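# Place the wooden crate onto its stand

## Task

Set the wooden crate down on its stand, never letting it fall during the transfer.

## Robot and tools

Robot: two arms, left_arm and right_arm, each ending in a two-finger gripper. URDF root positions in the scene frame: left_arm (+0.045, +0.371, 0) m, right_arm (-0.004, -0.233, 0) m, both yawed almost zero. A camera stand is fixed to the floor behind the arms. Loose objects may occasionally get a brief push from outside.

Frame: all printed hand poses, velocities and targets use the scene frame. Its origin is at table-top height, midway between the nominal bases. +x points out over the table, +z up, and left_arm sits on the +y side. Arm names do not match image left and right. A gripper's fingers point along its own +z and open and close along its own y. end_effector_position is the point between the finger pads, about 1 cm back from the tips. Printed position and orientation can be a few centimetres off, more at long reach.

execute_actions(actions, cameras): actions is a list of actions. Each action is a table of up to 15 rows, one row per 1/30 s; a shorter table repeats its last row to fill 15. Every row has 14 numbers in [-1, 1], always both arms: left_arm dx, dy, dz, rx, ry, rz, opening, then right_arm the same seven. dx to rz are offsets, not poses: they are measured along the scene axes from that arm's Hand target as it stood when the action began, and every row of the action counts from that same start. Scale: 1.0 equals 0.6 m or 180 degrees. rx, ry, rz form one rotation vector, turning about the Hand target position. Sending the same offset in a new action moves the arm further. Six zeros re-command the current Hand target. opening is absolute: +1 fully open (0.093 m), -1 closed. cameras lists names, ["all"], or []; by default images come only with an empty actions list. An empty list also reports the scene number and task.

move(target, speed, blend, opening_speed, grip_force, blocking, cameras): target is one 14-number row laid out as above, or a list of up to 15 such rows visited in order. Every row's offsets count from the Hand targets at the start of the move, not from the previous row. Paths are straight, turn the shorter way, end together, last at least 0.5 s and are cut off at 10 s. speed is top path speed in m/s, 0.002 to 2.9, default 0.25 (turning up to twice that in rad/s); one value or one per target. blend, in metres, rounds corners of a list; 0 means stop at each. opening_speed, on the -1..+1 scale per second, at least 0.2, changes the fingers gradually. grip_force sets newtons per pad, 10 to 50, per arm or shared, and stays until changed; low forces close slowly. blocking=false returns after about 0.5 s while the move continues. Paths do not avoid obstacles or the other arm. Faster moves lag, stray and hit harder. The result adds a move: line: done, off_target, moving, held or fault, plus limits=paced (pose clipped) or limits=held (steps withheld). An arm not named in the ending is done, meaning resting within 10 mm and 2 degrees; neither word tells you about contact.

wait(seconds 0 to 10): lets time pass under the last commands; a running move continues. stop(): brakes a running move, needing some distance. zoom_image(camera, region): camera is cam_high, cam_low, cam_left_wrist or cam_right_wrist; region is [x0, y0, x1, y1] in pixels from the top-left of that camera's latest image, at most 504 by 504. Image sizes: cam_high and cam_low 504x504, wrist cameras 672x504. read_manual gives only licence text. finished_scene(scene) ends the current scene (1 or 2) for good; the crate must stay placed with no robot help.

Result lines: end_effector_position (m) and end_effector_quat_wxyz in the scene frame; Hand target, the last commanded pose after clipping and the base for the next offsets; Tool commands; grip_measured per gripper; Joint positions, whose last number per arm is the finger opening in metres; Joint velocities (may be omitted when all are noise); joint torques (signed toward larger joint values, including arm weight, noisy, joints 1 to 3 wrap at ±28 N m).

Control behaviour: each step the commanded orientation is limited to 40 degrees from the measured one, so one action may fall short. Friction and weight can leave the gripper low, short or tilted; check after every move and send the missing distance or rotation as a new offset. Tiny moves may do nothing or go sideways. Avoid paths passing near an arm's own base, which can flip its shoulder.

Gripping: grip_measured is +1 open, -1 closed; pads meet near -0.94, and an object of width w mm reads about -0.94 + 0.0208*w. To grip a rigid crate firmly, send a value at least 0.24 below its width reading and keep sending it while holding. To release, send a value well above the width reading. A sudden large closing command causes a short force spike.

Things to avoid: dropping or flinging the crate, releasing it while it still moves, leaving anything off the table, arms or grippers touching each other, hard hits on the table, stand or fixtures, strain on wrist camera cables, and any arm stop. Motors heat when holding loads, reaching far or pushing into something unreachable: MOTOR HOT appears at 75 °C, at 90 °C the arm folds and goes idle, at 100 °C it collapses. After a push meets resistance, pull the target back past the gripper to end the pressing.

Each tool is called after ">>>" in YAML: its name, and indented under it one key for each argument.

## Session

>>> execute_actions:
  actions: []

Scene clock: 0.00 s.
left_arm: end_effector_position=(+0.2916, +0.1239, +0.2543) grip_measured=+1.000 end_effector_quat_wxyz=(+0.473, +0.097, +0.786, -0.387) | right_arm: end_effector_position=(+0.2979, -0.2274, +0.1571) grip_measured=+1.000 end_effector_quat_wxyz=(+0.550, +0.127, +0.823, +0.067)
Joint positions: left_arm=[-0.753 0.934 0.653 0.024 0.043 -0.552 0.093] | right_arm=[0.067 0.774 0.346 0.029 0.092 0.314 0.093]
Joint velocities: within noise
Joint torques (N m): no reading
Heat: left arm: 34 °C; right arm: 34 °C.
Hand target: left_arm +0.2915, +0.1239, +0.2565; +0.473, +0.097, +0.785, -0.388 | right_arm +0.2984, -0.2274, +0.1597; +0.551, +0.127, +0.822, +0.068
Tool commands: left_gripper/opening=+1.0 right_gripper/opening=+1.0

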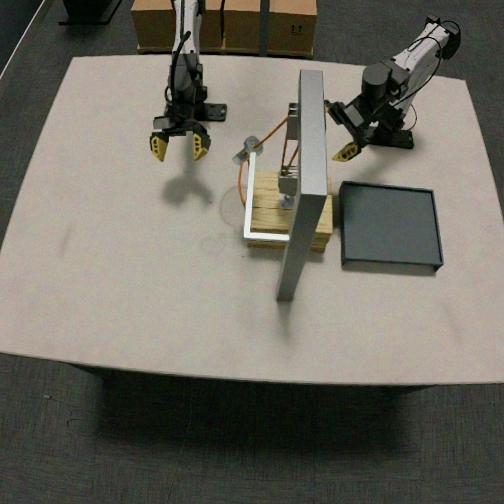

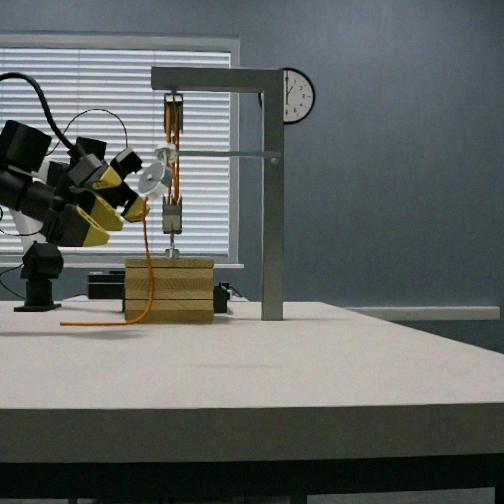

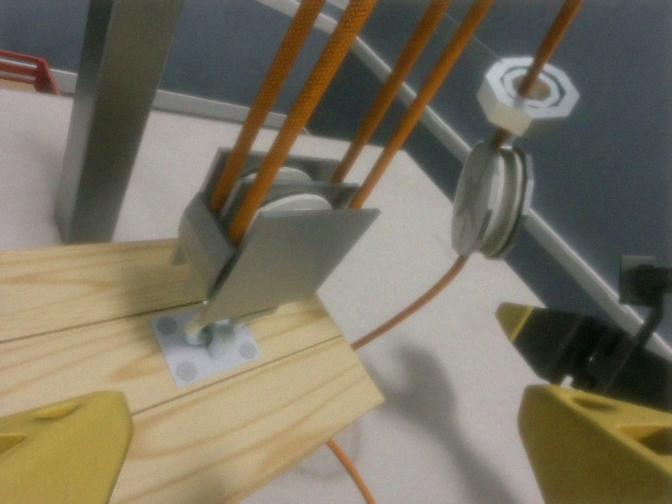

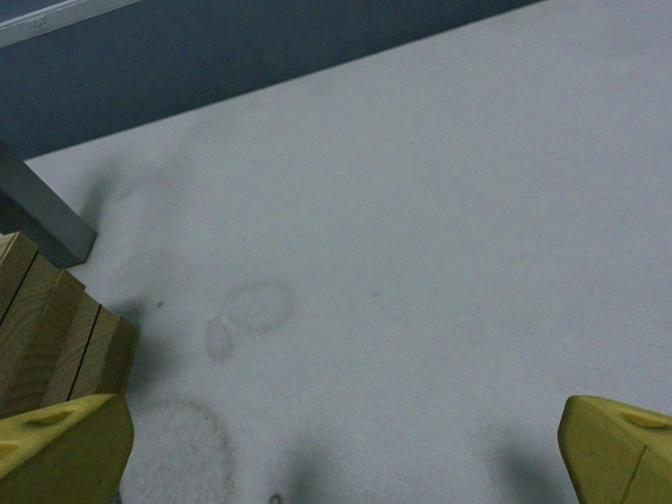

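>>> zoom_image:
  camera: "cam_high"
  region: [200, 50, 460, 310]

>>> zoom_image:
  camera: "cam_low"
  region: [50, 50, 310, 340]

>>> zoom_image:
  camera: "cam_left_wrist"
  region: [150, 0, 654, 504]

Scaled by 1.938.

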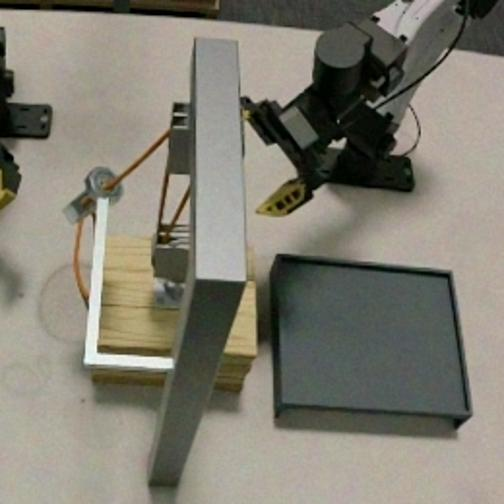

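Scaled by 1.738.

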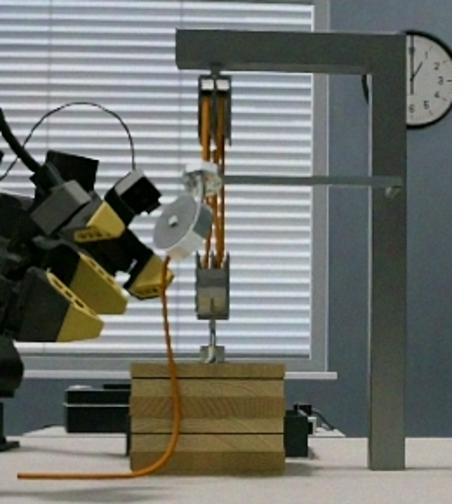

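Scaled by 1.000.

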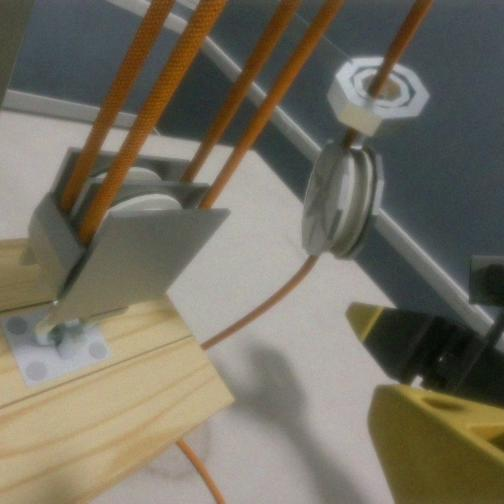

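>>> zoom_image:
  camera: "cam_high"
  region: [220, 60, 360, 200]

>>> zoom_image:
  camera: "cam_high"
  region: [230, 160, 450, 310]

>>> zoom_image:
  camera: "cam_low"
  region: [60, 230, 260, 340]

>>> zoom_image:
  camera: "cam_low"
  region: [100, 60, 300, 260]

Scaled by 3.600.

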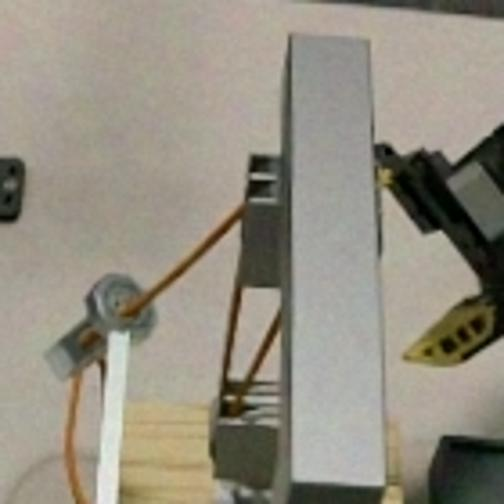

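Scaled by 2.291.

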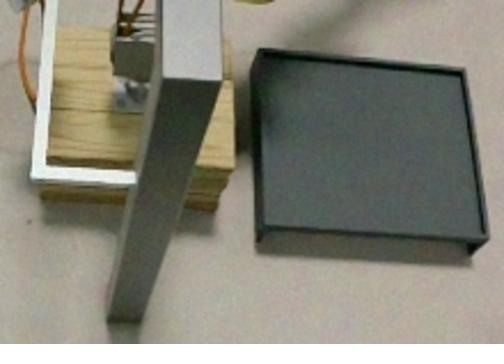

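Scaled by 2.520.

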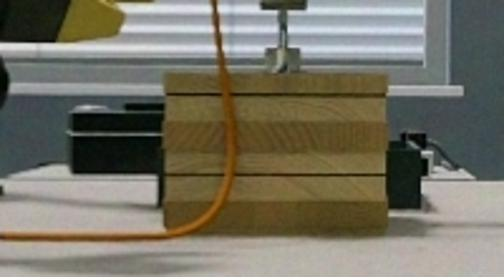

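Scaled by 2.520.

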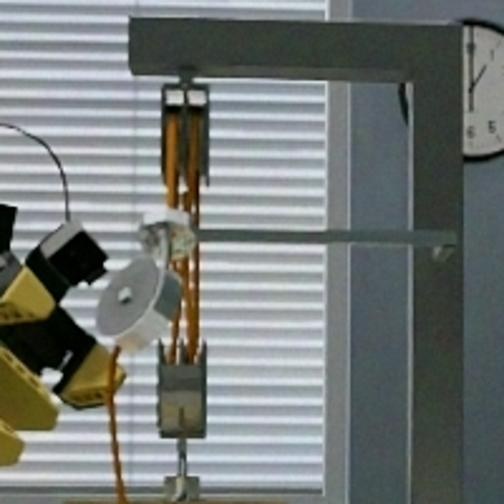

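>>> move:
  target: [-0.019, 0.427, 0.039, 0.2183, 0.1159, 0.1475, 1.0, -0.031, 0.062, 0.084, -0.0664, -0.1377, 0.1357, 1.0]
  speed: 0.35
  cameras: ["all"]

Scene clock: 116.43 s.
left_arm: end_effector_position=(+0.2804, +0.3784, +0.2729) grip_measured=+1.000 end_effector_quat_wxyz=(+0.340, -0.002, +0.941, -0.004) | right_arm: end_effector_position=(+0.2803, -0.1894, +0.2161) grip_measured=+1.000 end_effector_quat_wxyz=(+0.699, -0.118, +0.695, +0.125)
Joint positions: left_arm=[0.077 0.948 1.256 -1.187 0.047 0.042 0.093] | right_arm=[-0.112 0.628 0.171 0.466 -0.456 0.013 0.093]
Joint torques (N m): left_arm=[0.44 -0.62 8.96 1.52 0.03 0.15] | right_arm=[-0.73 0.68 7.16 2.35 0.01 -0.19]
Heat: left arm: 41 °C; right arm: 41 °C.
Hand target: left_arm +0.2802, +0.3801, +0.2799; +0.342, +0.001, +0.940, +0.000 | right_arm +0.2798, -0.1901, +0.2100; +0.696, -0.123, +0.696, +0.122
Off the commanded pose: left_arm 0.007 m, 1 deg | right_arm 0.006 m, 1 deg.
move: done

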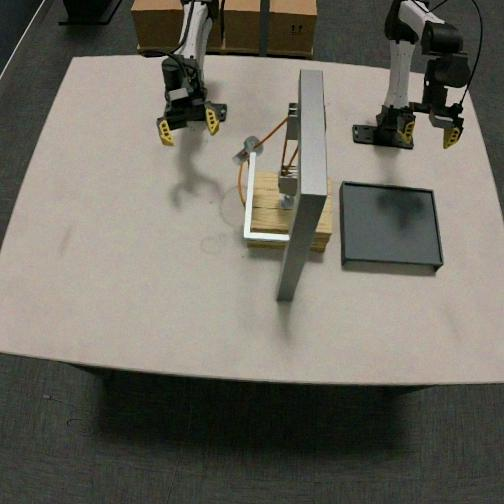

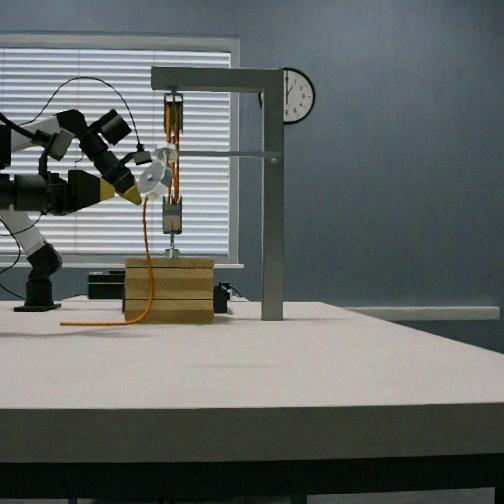

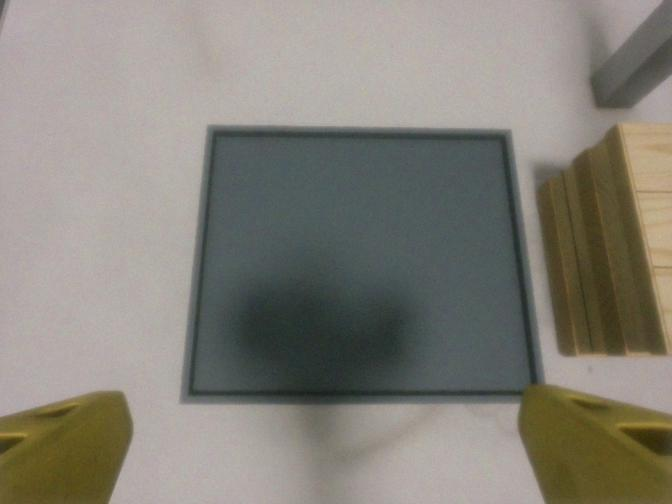

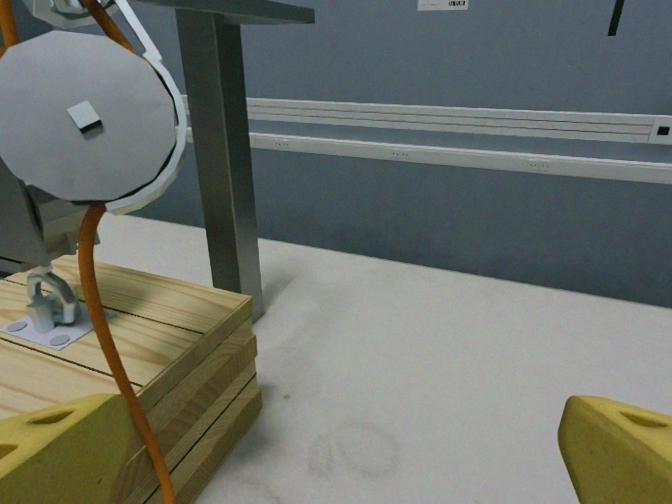

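>>> move:
  target: [0.166, 0.283, -0.267, -0.2381, 0.2382, 0.4584, 1.0, -0.0313, 0.13, -0.0667, 0, 0, 0.0833, 1.0]
  speed: 0.45
  cameras: ["all"]

Scene clock: 209.67 s.
left_arm: end_effector_position=(+0.3765, +0.5488, +0.1214) grip_measured=+1.000 end_effector_quat_wxyz=(+0.086, +0.696, -0.707, +0.089) | right_arm: end_effector_position=(+0.2623, -0.1121, +0.1760) grip_measured=+1.000 end_effector_quat_wxyz=(+0.676, -0.210, +0.672, +0.218)
Joint positions: left_arm=[0.596 2.112 1.944 -1.54 0.208 -0.957 0.093] | right_arm=[0.176 0.852 0.031 0.831 -0.438 0.013 0.093]
Joint torques (N m): left_arm=[0.16 -9.81 8.23 -0.07 0.2 -0.12] | right_arm=[0.83 0.18 6.16 2.38 0.22 -0.13]
Heat: left arm: 48 °C; right arm: 40 °C.
Hand target: left_arm +0.3796, +0.5499, +0.1196; +0.092, +0.701, -0.701, +0.092 | right_arm +0.2610, -0.1121, +0.1701; +0.675, -0.212, +0.674, +0.212
Off the commanded pose: left_arm 0.004 m, 1 deg | right_arm 0.006 m, 1 deg.
move: done

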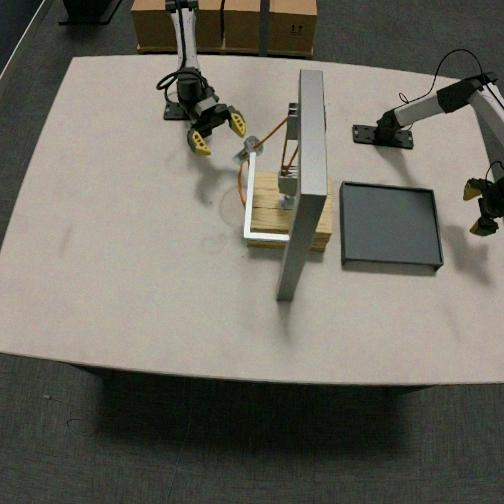

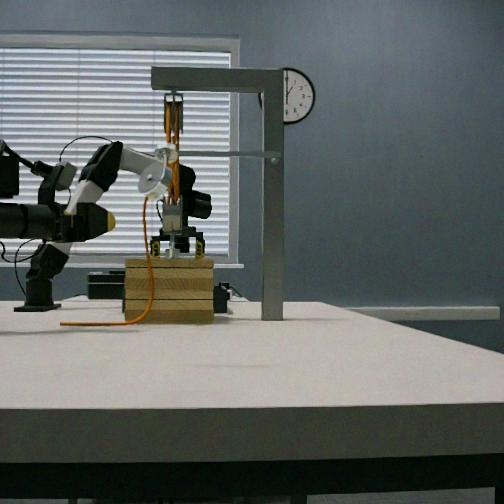

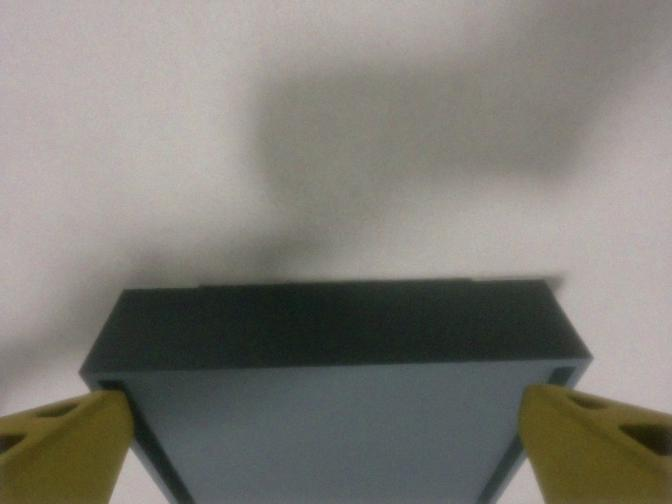

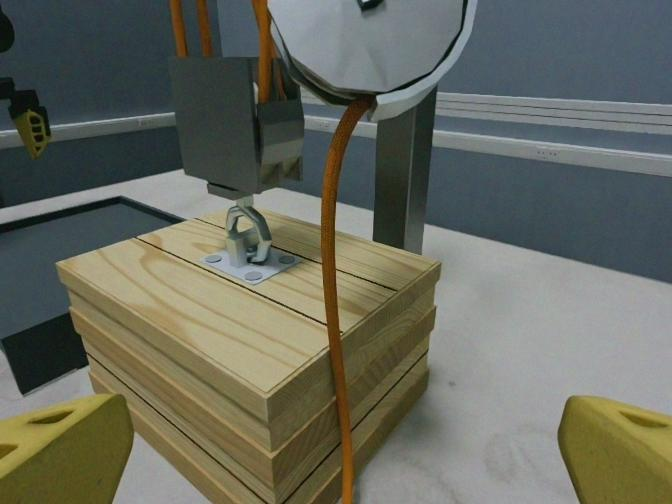

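>>> move:
  target: [0, 0, -0.141, 0, 0, 0, 1.0, 0.1229, 0.0861, -0.0085, 0, 0, 0, 1.0]
  speed: 0.3
  cameras: ["cam_left_wrist", "cam_right_wrist", "cam_low"]

Scene clock: 227.93 s.
left_arm: end_effector_position=(+0.3803, +0.5512, +0.0436) grip_measured=+1.000 end_effector_quat_wxyz=(+0.083, +0.696, -0.707, +0.090) | right_arm: end_effector_position=(+0.3296, -0.0634, +0.1597) grip_measured=+1.000 end_effector_quat_wxyz=(+0.667, -0.212, +0.681, +0.216)
Joint positions: left_arm=[0.596 2.149 1.692 -1.245 0.208 -0.957 0.093] | right_arm=[0.35 1.493 0.249 1.225 -0.264 0.007 0.093]
Joint velocities: left_arm=[within noise] | right_arm=[-0.022 0.017 0.012 -0.022 -0.154 0.051 0]
Joint torques (N m): left_arm=[0.16 -10.58 5.26 0.19 0.21 -0.12] | right_arm=[1.06 -2.35 8.01 2.45 0.29 -0.12]
Heat: left arm: 45 °C; right arm: 40 °C.
Hand target: left_arm +0.3796, +0.5500, +0.0351; +0.092, +0.701, -0.701, +0.092 | right_arm +0.3348, -0.0605, +0.1650; +0.675, -0.212, +0.674, +0.212
Off the commanded pose: left_arm 0.009 m, 1 deg | right_arm 0.008 m, 1 deg.
move: done
Images, in order (width x height): cam_low 504x504, cam_left_wrist 672x504, cam_right_wrist 672x504.

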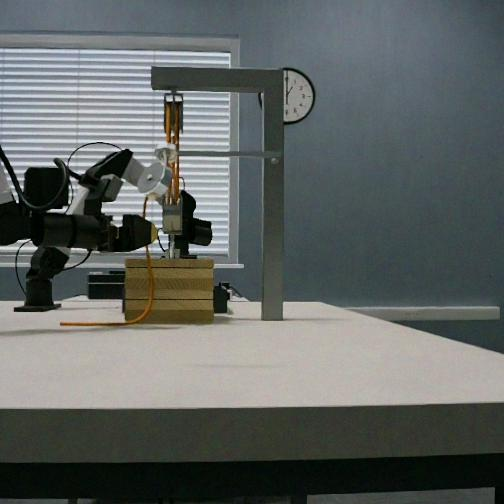

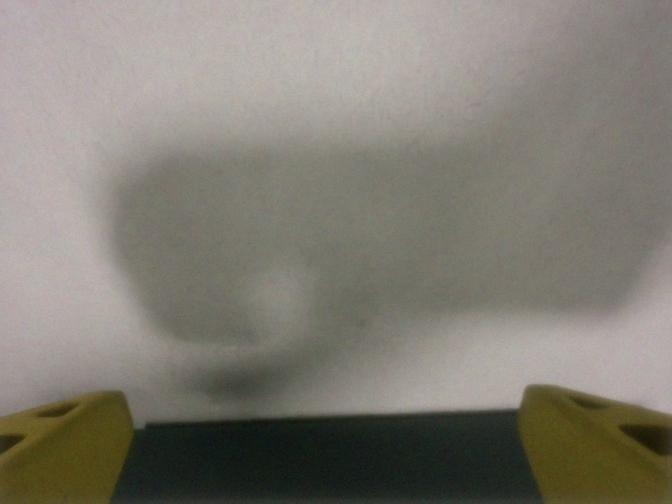

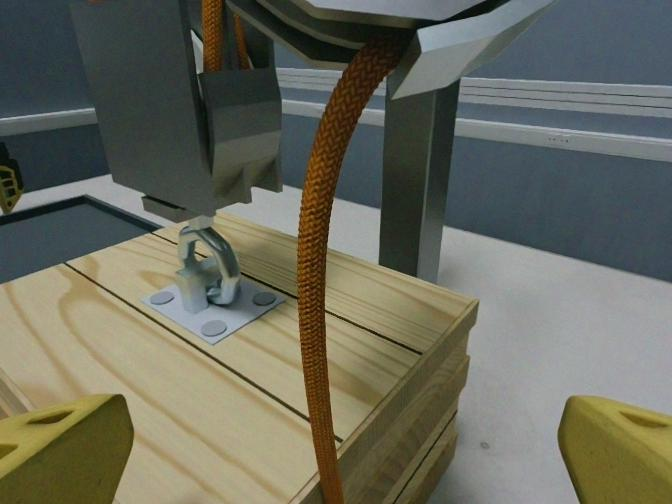

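>>> zoom_image:
  camera: "cam_right_wrist"
  region: [250, 250, 450, 504]

>>> zoom_image:
  camera: "cam_low"
  region: [100, 130, 220, 250]

Scaled by 1.984.

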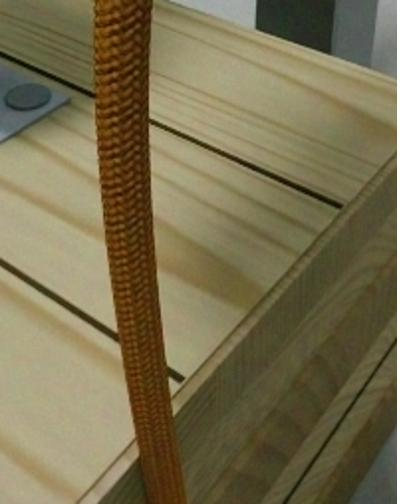

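Scaled by 4.200.

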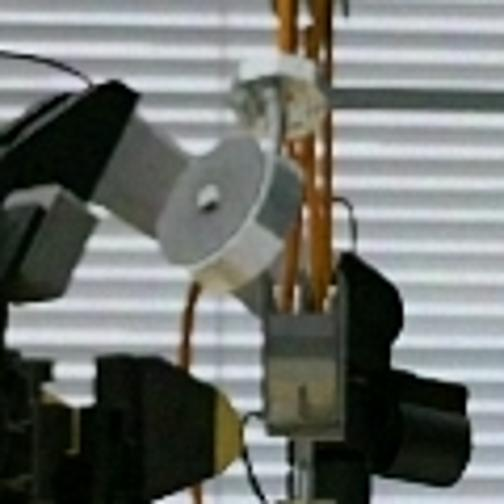

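>>> move:
  target:
    - [0, -0.075, 0.0, 0, 0, 0, 1.0, 0.0164, 0.0115, 0.0, 0, 0, 0, 1.0]
    - [0, -0.075, 0.0, 0, 0, 0, 1.0, 0.0164, 0.0115, 0.0, 0, 0, 0, -1.0]
  speed: 0.15
  opening_speed: 1.5
  cameras: ["cam_left_wrist", "cam_right_wrist", "cam_high"]

Scene clock: 246.20 s.
left_arm: end_effector_position=(+0.3787, +0.5051, +0.0264) grip_measured=+1.000 end_effector_quat_wxyz=(+0.106, +0.697, -0.704, +0.085) | right_arm: end_effector_position=(+0.3394, -0.0567, +0.1600) grip_measured=-0.966 end_effector_quat_wxyz=(+0.667, -0.212, +0.681, +0.216)
Joint positions: left_arm=[0.498 2.109 1.553 -1.171 0.224 -1.057 0.093] | right_arm=[0.363 1.539 0.292 1.23 -0.25 0.007 0]
Joint torques (N m): left_arm=[0.05 -14.97 4.55 0.12 0.19 -0.13] | right_arm=[0.98 -2.96 8.09 2.45 0.19 -0.1]
Heat: left arm: 43 °C; right arm: 40 °C.
Hand target: left_arm +0.3797, +0.5049, +0.0350; +0.092, +0.701, -0.701, +0.092 | right_arm +0.3446, -0.0536, +0.1648; +0.674, -0.212, +0.675, +0.212
Off the commanded pose: left_arm 0.009 m, 2 deg | right_arm 0.008 m, 1 deg.
move: done
Images, in order (width x height): cam_high 504x504, cam_left_wrist 672x504, cam_right_wrist 672x504.

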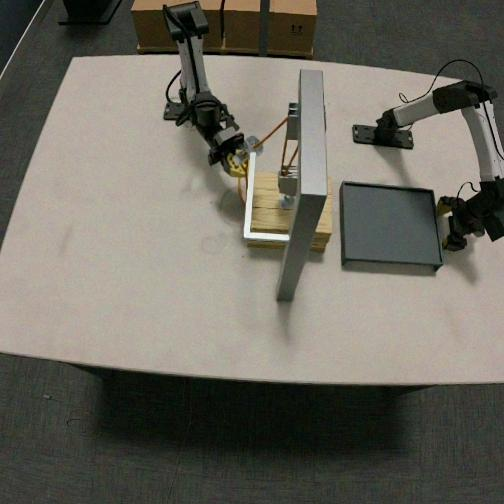

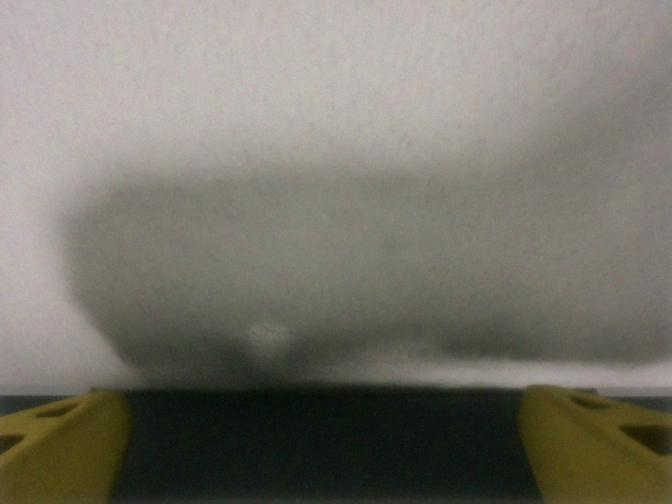

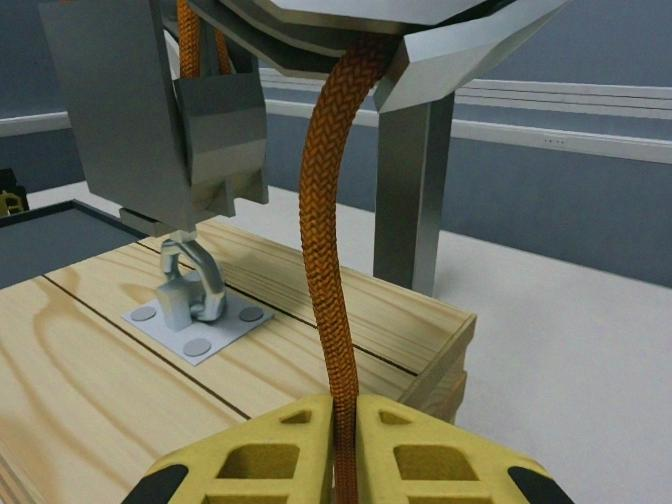

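>>> move:
  target: [0, 0, 0, 0, 0, 0, 1.0, -0.0743, -0.194, -0.058, 0, 0, 0, -1.0]
  speed: 0.1
  cameras: ["cam_low", "cam_right_wrist", "cam_high"]

Scene clock: 268.77 s.
left_arm: end_effector_position=(+0.3787, +0.5051, +0.0264) grip_measured=+1.000 end_effector_quat_wxyz=(+0.106, +0.697, -0.704, +0.085) | right_arm: end_effector_position=(+0.3002, -0.1684, +0.1111) grip_measured=-0.981 end_effector_quat_wxyz=(+0.634, -0.190, +0.713, +0.232)
Joint positions: left_arm=[0.498 2.109 1.553 -1.171 0.224 -1.057 0.093] | right_arm=[-0.192 1.589 0.067 1.393 -0.797 -0.003 0]
Joint torques (N m): left_arm=[0.06 -14.99 4.57 0.13 0.2 -0.12] | right_arm=[-0.61 -2.24 3.02 3.45 -0.02 -0.22]
Heat: left arm: 43 °C; right arm: 41 °C.
Hand target: left_arm +0.3797, +0.5049, +0.0350; +0.092, +0.701, -0.701, +0.092 | right_arm +0.3000, -0.1700, +0.1301; +0.675, -0.212, +0.674, +0.212
Off the commanded pose: left_arm 0.009 m, 2 deg | right_arm 0.019 m, 7 deg.
move: off_target (right_arm)
Images, in order (width x height): cam_high 504x504, cam_low 504x504, cam_right_wrist 672x504.

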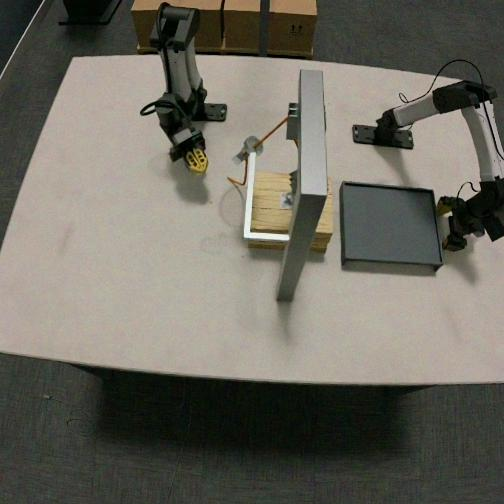

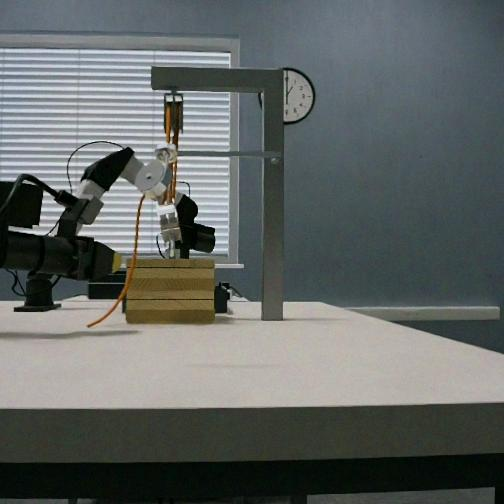

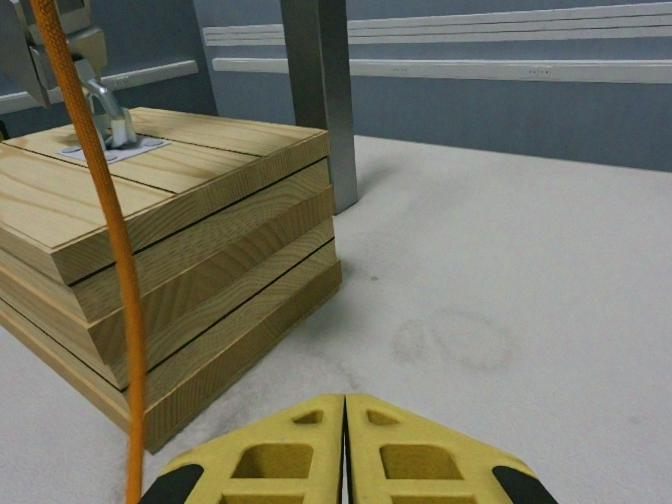

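>>> zoom_image:
  camera: "cam_low"
  region: [70, 80, 230, 340]

>>> zoom_image:
  camera: "cam_high"
  region: [160, 80, 350, 260]

>>> zoom_image:
  camera: "cam_right_wrist"
  region: [0, 0, 400, 504]

Scaled by 1.938.

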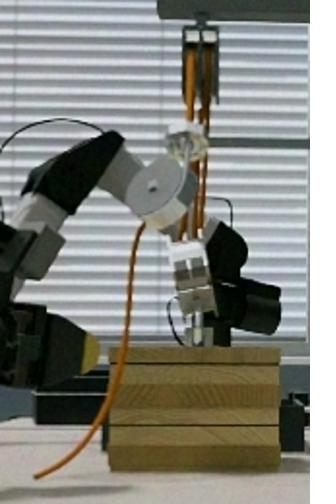

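Scaled by 2.653.

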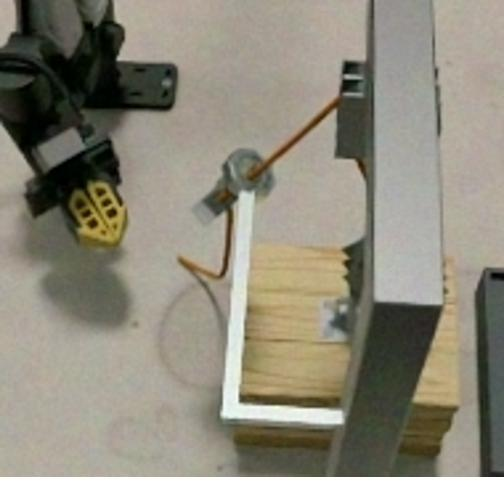

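Scaled by 1.000.

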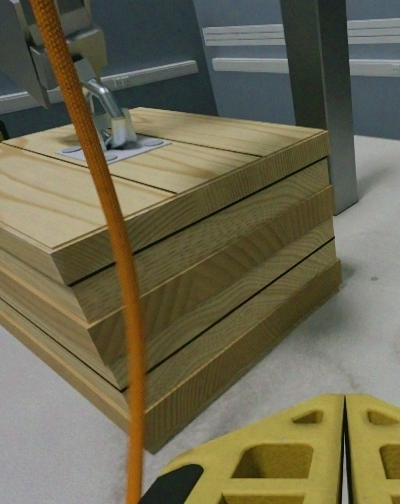

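>>> move:
  target: [0, -0.0665, 0.01, 0, 0, 0, 1.0, -0.0733, 0.1133, 0.0415, 0, 0, 0, 1.0]
  speed: 0.2
  cameras: ["cam_left_wrist", "cam_right_wrist", "cam_high", "cam_low"]

Scene clock: 299.70 s.
left_arm: end_effector_position=(+0.3782, +0.4807, +0.0285) grip_measured=+1.000 end_effector_quat_wxyz=(+0.089, +0.700, -0.705, +0.067) | right_arm: end_effector_position=(+0.2579, -0.1017, +0.1616) grip_measured=+1.000 end_effector_quat_wxyz=(+0.667, -0.220, +0.679, +0.213)
Joint positions: left_arm=[0.421 2.041 1.467 -1.115 0.19 -1.144 0.093] | right_arm=[0.253 0.898 0.002 0.876 -0.367 -0.011 0.093]
Joint torques (N m): left_arm=[-1.47 -14.93 4.63 -0.01 0.65 -0.23] | right_arm=[0.95 -0.72 6.49 2.15 0.19 -0.08]
Heat: left arm: 47 °C; right arm: 41 °C.
Hand target: left_arm +0.3797, +0.4650, +0.0410; +0.092, +0.701, -0.701, +0.092 | right_arm +0.2561, -0.1020, +0.1550; +0.675, -0.212, +0.674, +0.212
Off the commanded pose: left_arm 0.020 m, 3 deg | right_arm 0.007 m, 1 deg.
joint sent to its limit (right arm) — joint 3 (elbow), lower limit, where the elbow is as bent as it goes. The joint targets still meet the commanded pose.
move: off_target (left_arm)

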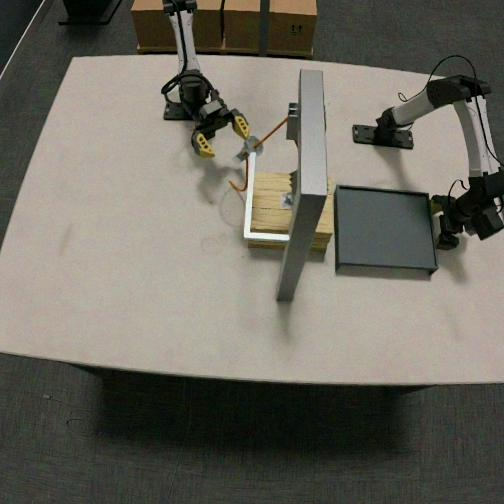

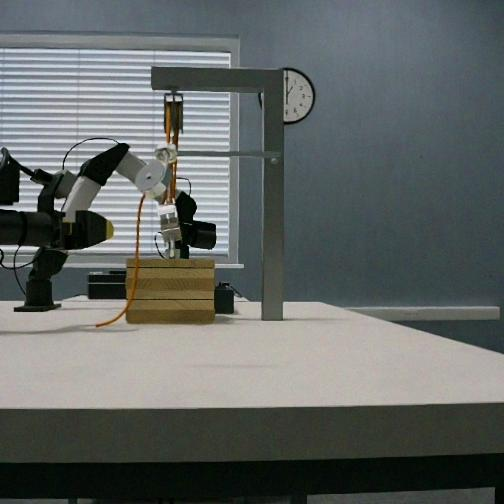

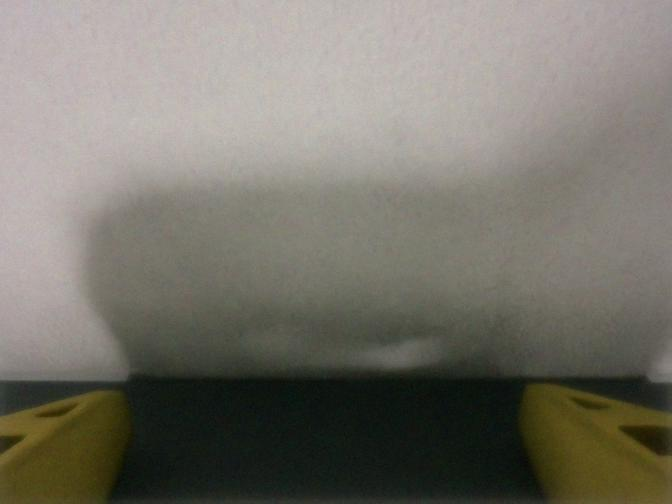

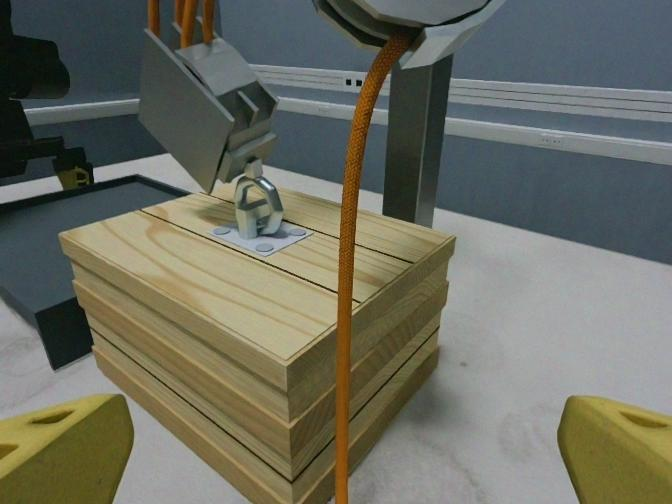

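>>> move:
  target:
    - [0, 0.03, 0.0, 0, 0, 0, 1.0, 0.1529, 0.1071, -0.005, 0, 0, 0, 1.0]
    - [0, 0.03, 0.0, 0, 0, 0, 1.0, 0.1529, 0.1071, -0.005, 0, 0, 0, -1.0]
  speed: 0.2
  opening_speed: 1.5
  cameras: ["cam_low", "cam_right_wrist"]

Scene clock: 320.73 s.
left_arm: end_effector_position=(+0.3748, +0.4811, +0.0302) grip_measured=+1.000 end_effector_quat_wxyz=(+0.101, +0.704, -0.698, +0.082) | right_arm: end_effector_position=(+0.3430, -0.0412, +0.1483) grip_measured=-0.955 end_effector_quat_wxyz=(+0.669, -0.218, +0.679, +0.210)
Joint positions: left_arm=[0.442 2.041 1.467 -1.131 0.224 -1.134 0.093] | right_arm=[0.421 1.65 0.312 1.322 -0.192 -0.009 0]
Joint torques (N m): left_arm=[0.36 -12.48 7.77 -0.11 0.24 0.12] | right_arm=[1.02 -3.29 7.19 2.53 0.28 -0.01]
Heat: left arm: 50 °C; right arm: 39 °C.
Hand target: left_arm +0.3797, +0.4831, +0.0410; +0.092, +0.701, -0.701, +0.092 | right_arm +0.3478, -0.0378, +0.1520; +0.675, -0.212, +0.674, +0.212
Off the commanded pose: left_arm 0.012 m, 2 deg | right_arm 0.007 m, 1 deg.
move: off_target (left_arm)
Images, in order (width x height): cam_low 504x504, cam_right_wrist 672x504.

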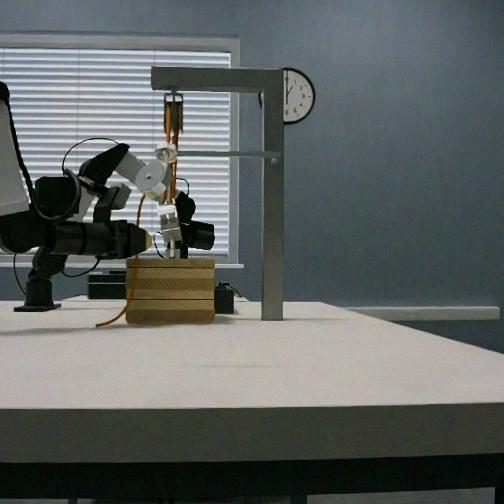

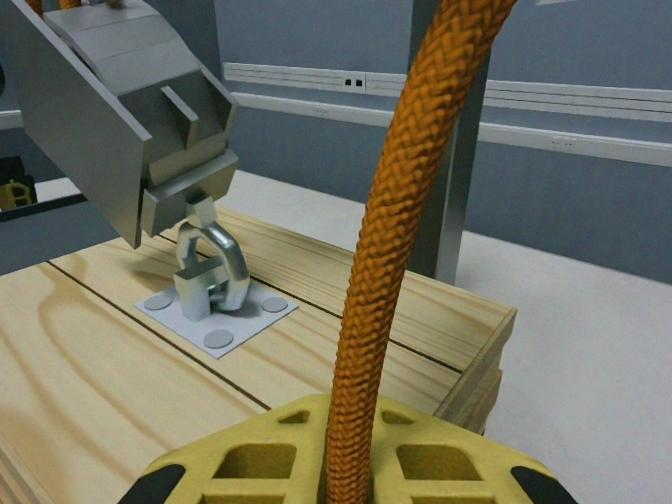

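>>> move:
  target: [0, 0.0, 0.0, 0, 0, 0, 1.0, -0.0713, -0.212, -0.0283, 0, 0, 0, -1.0]
  speed: 0.08
  cameras: ["cam_low", "cam_right_wrist", "cam_high"]

Scene clock: 329.47 s.
left_arm: end_effector_position=(+0.3748, +0.4811, +0.0302) grip_measured=+1.000 end_effector_quat_wxyz=(+0.101, +0.704, -0.698, +0.082) | right_arm: end_effector_position=(+0.3065, -0.1633, +0.1139) grip_measured=-0.965 end_effector_quat_wxyz=(+0.637, -0.196, +0.710, +0.227)
Joint positions: left_arm=[0.442 2.041 1.467 -1.131 0.224 -1.134 0.093] | right_arm=[-0.157 1.595 0.088 1.39 -0.765 -0.009 0]
Joint torques (N m): left_arm=[0.38 -12.45 7.79 -0.1 0.25 0.12] | right_arm=[-0.73 -3.79 2.81 3.23 -0.09 -0.05]
Heat: left arm: 49 °C; right arm: 40 °C.
Hand target: left_arm +0.3797, +0.4831, +0.0410; +0.092, +0.701, -0.701, +0.092 | right_arm +0.3050, -0.1650, +0.1351; +0.675, -0.212, +0.674, +0.212
Off the commanded pose: left_arm 0.012 m, 2 deg | right_arm 0.021 m, 6 deg.
move: off_target (left_arm, right_arm)
Images, in order (width x height): cam_high 504x504, cam_low 504x504, cam_right_wrist 672x504.

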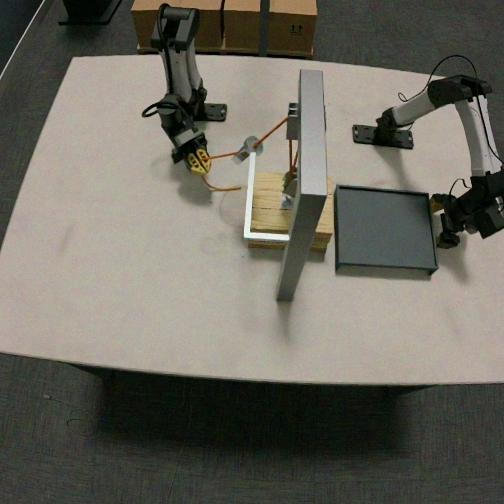

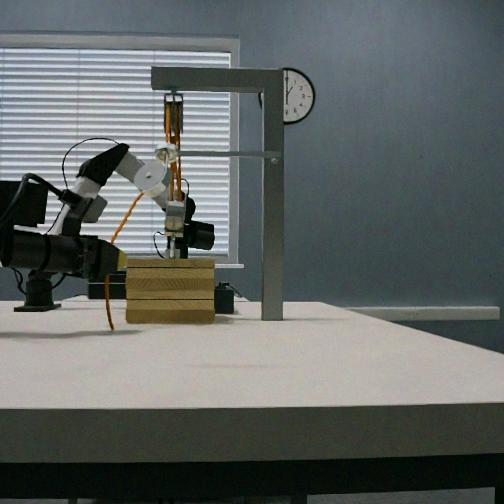

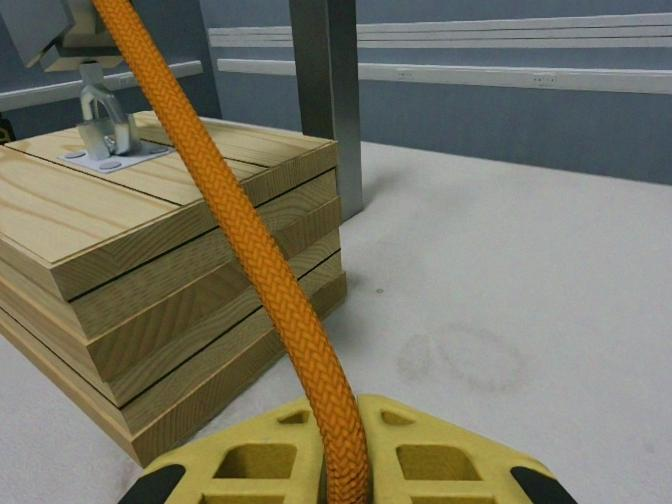

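>>> move:
  target: [0, 0.0, 0.0, 0, 0, 0, 1.0, -0.0583, -0.1583, -0.0083, -0.201, -0.027, -0.133, -1.0]
  speed: 0.15
  cameras: ["cam_low", "cam_right_wrist", "cam_high"]

Scene clock: 337.13 s.
left_arm: end_effector_position=(+0.3748, +0.4811, +0.0302) grip_measured=+1.000 end_effector_quat_wxyz=(+0.101, +0.704, -0.698, +0.082) | right_arm: end_effector_position=(+0.2734, -0.2369, +0.1647) grip_measured=-0.966 end_effector_quat_wxyz=(+0.676, -0.320, +0.648, -0.144)
Joint positions: left_arm=[0.442 2.041 1.467 -1.131 0.224 -1.134 0.093] | right_arm=[-0.382 0.738 0.026 0.656 -0.629 -0.702 0]
Joint torques (N m): left_arm=[0.36 -12.48 7.79 -0.1 0.25 0.12] | right_arm=[-3.18 0.32 4.56 1.24 0.93 -0.1]
Heat: left arm: 49 °C; right arm: 40 °C.
Hand target: left_arm +0.3797, +0.4831, +0.0410; +0.092, +0.701, -0.701, +0.092 | right_arm +0.2701, -0.2600, +0.1301; +0.632, -0.276, +0.707, -0.157
Off the commanded pose: left_arm 0.012 m, 2 deg | right_arm 0.042 m, 10 deg.
joint sent to its limit (right arm) — joint 3 (elbow), lower limit, where the elbow is as bent as it goes. The joint targets still meet the commanded pose.
move: off_target (left_arm, right_arm)
Images, in order (width x height): cam_high 504x504, cam_low 504x504, cam_right_wrist 672x504.

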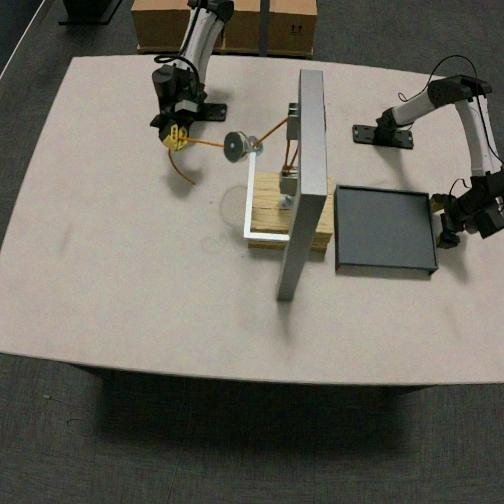

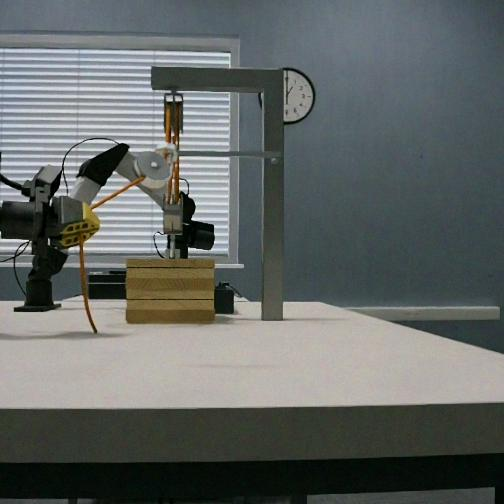

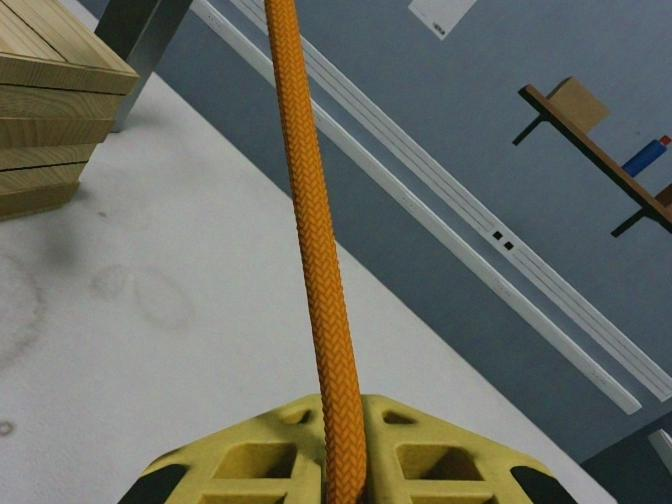

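>>> move:
  target: [0, 0.0, 0.0, 0, 0, 0, 1.0, 0.083, -0.2, -0.05, -0.201, -0.027, -0.133, -1.0]
  speed: 0.15
  cameras: ["cam_low", "cam_right_wrist", "cam_high"]

Scene clock: 349.23 s.
left_arm: end_effector_position=(+0.3748, +0.4811, +0.0302) grip_measured=+1.000 end_effector_quat_wxyz=(+0.101, +0.704, -0.698, +0.082) | right_arm: end_effector_position=(+0.3249, -0.2873, +0.1189) grip_measured=-0.966 end_effector_quat_wxyz=(+0.590, -0.454, +0.569, -0.348)
Joint positions: left_arm=[0.442 2.041 1.467 -1.131 0.224 -1.134 0.093] | right_arm=[-0.45 1.635 0.104 1.459 -0.587 -1.247 0]
Joint torques (N m): left_arm=[0.36 -12.46 7.77 -0.1 0.25 0.13] | right_arm=[-8.12 2.77 -0.16 3.3 3.43 -0.16]
Heat: left arm: 49 °C; right arm: 39 °C.
Hand target: left_arm +0.3797, +0.4831, +0.0410; +0.092, +0.701, -0.701, +0.092 | right_arm +0.3198, -0.3800, +0.0999; +0.499, -0.300, +0.638, -0.504
Off the commanded pose: left_arm 0.012 m, 2 deg | right_arm 0.095 m, 28 deg.
joint sent to its limit (right arm) — joint 4 (wrist pitch), upper limit. The joint targets are off in position and orientation.
move: off_target (left_arm, right_arm)
Images, in order (width x height): cam_high 504x504, cam_low 504x504, cam_right_wrist 672x504.

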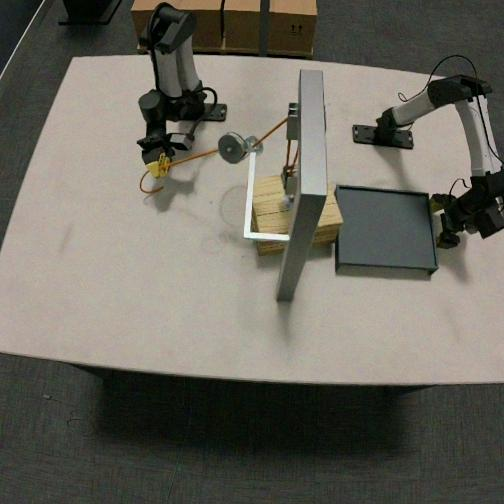

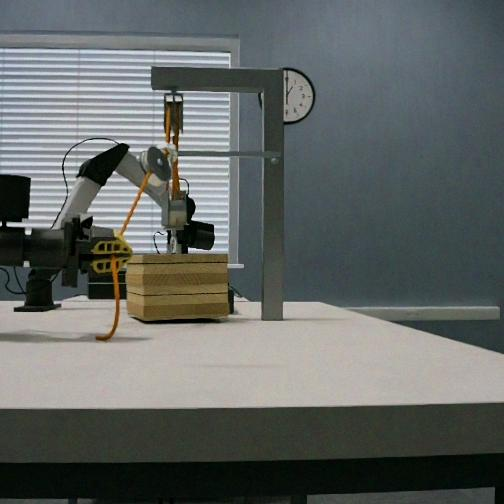

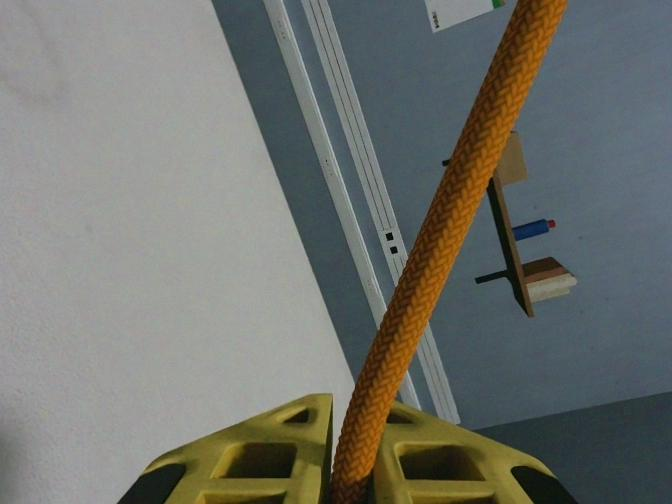

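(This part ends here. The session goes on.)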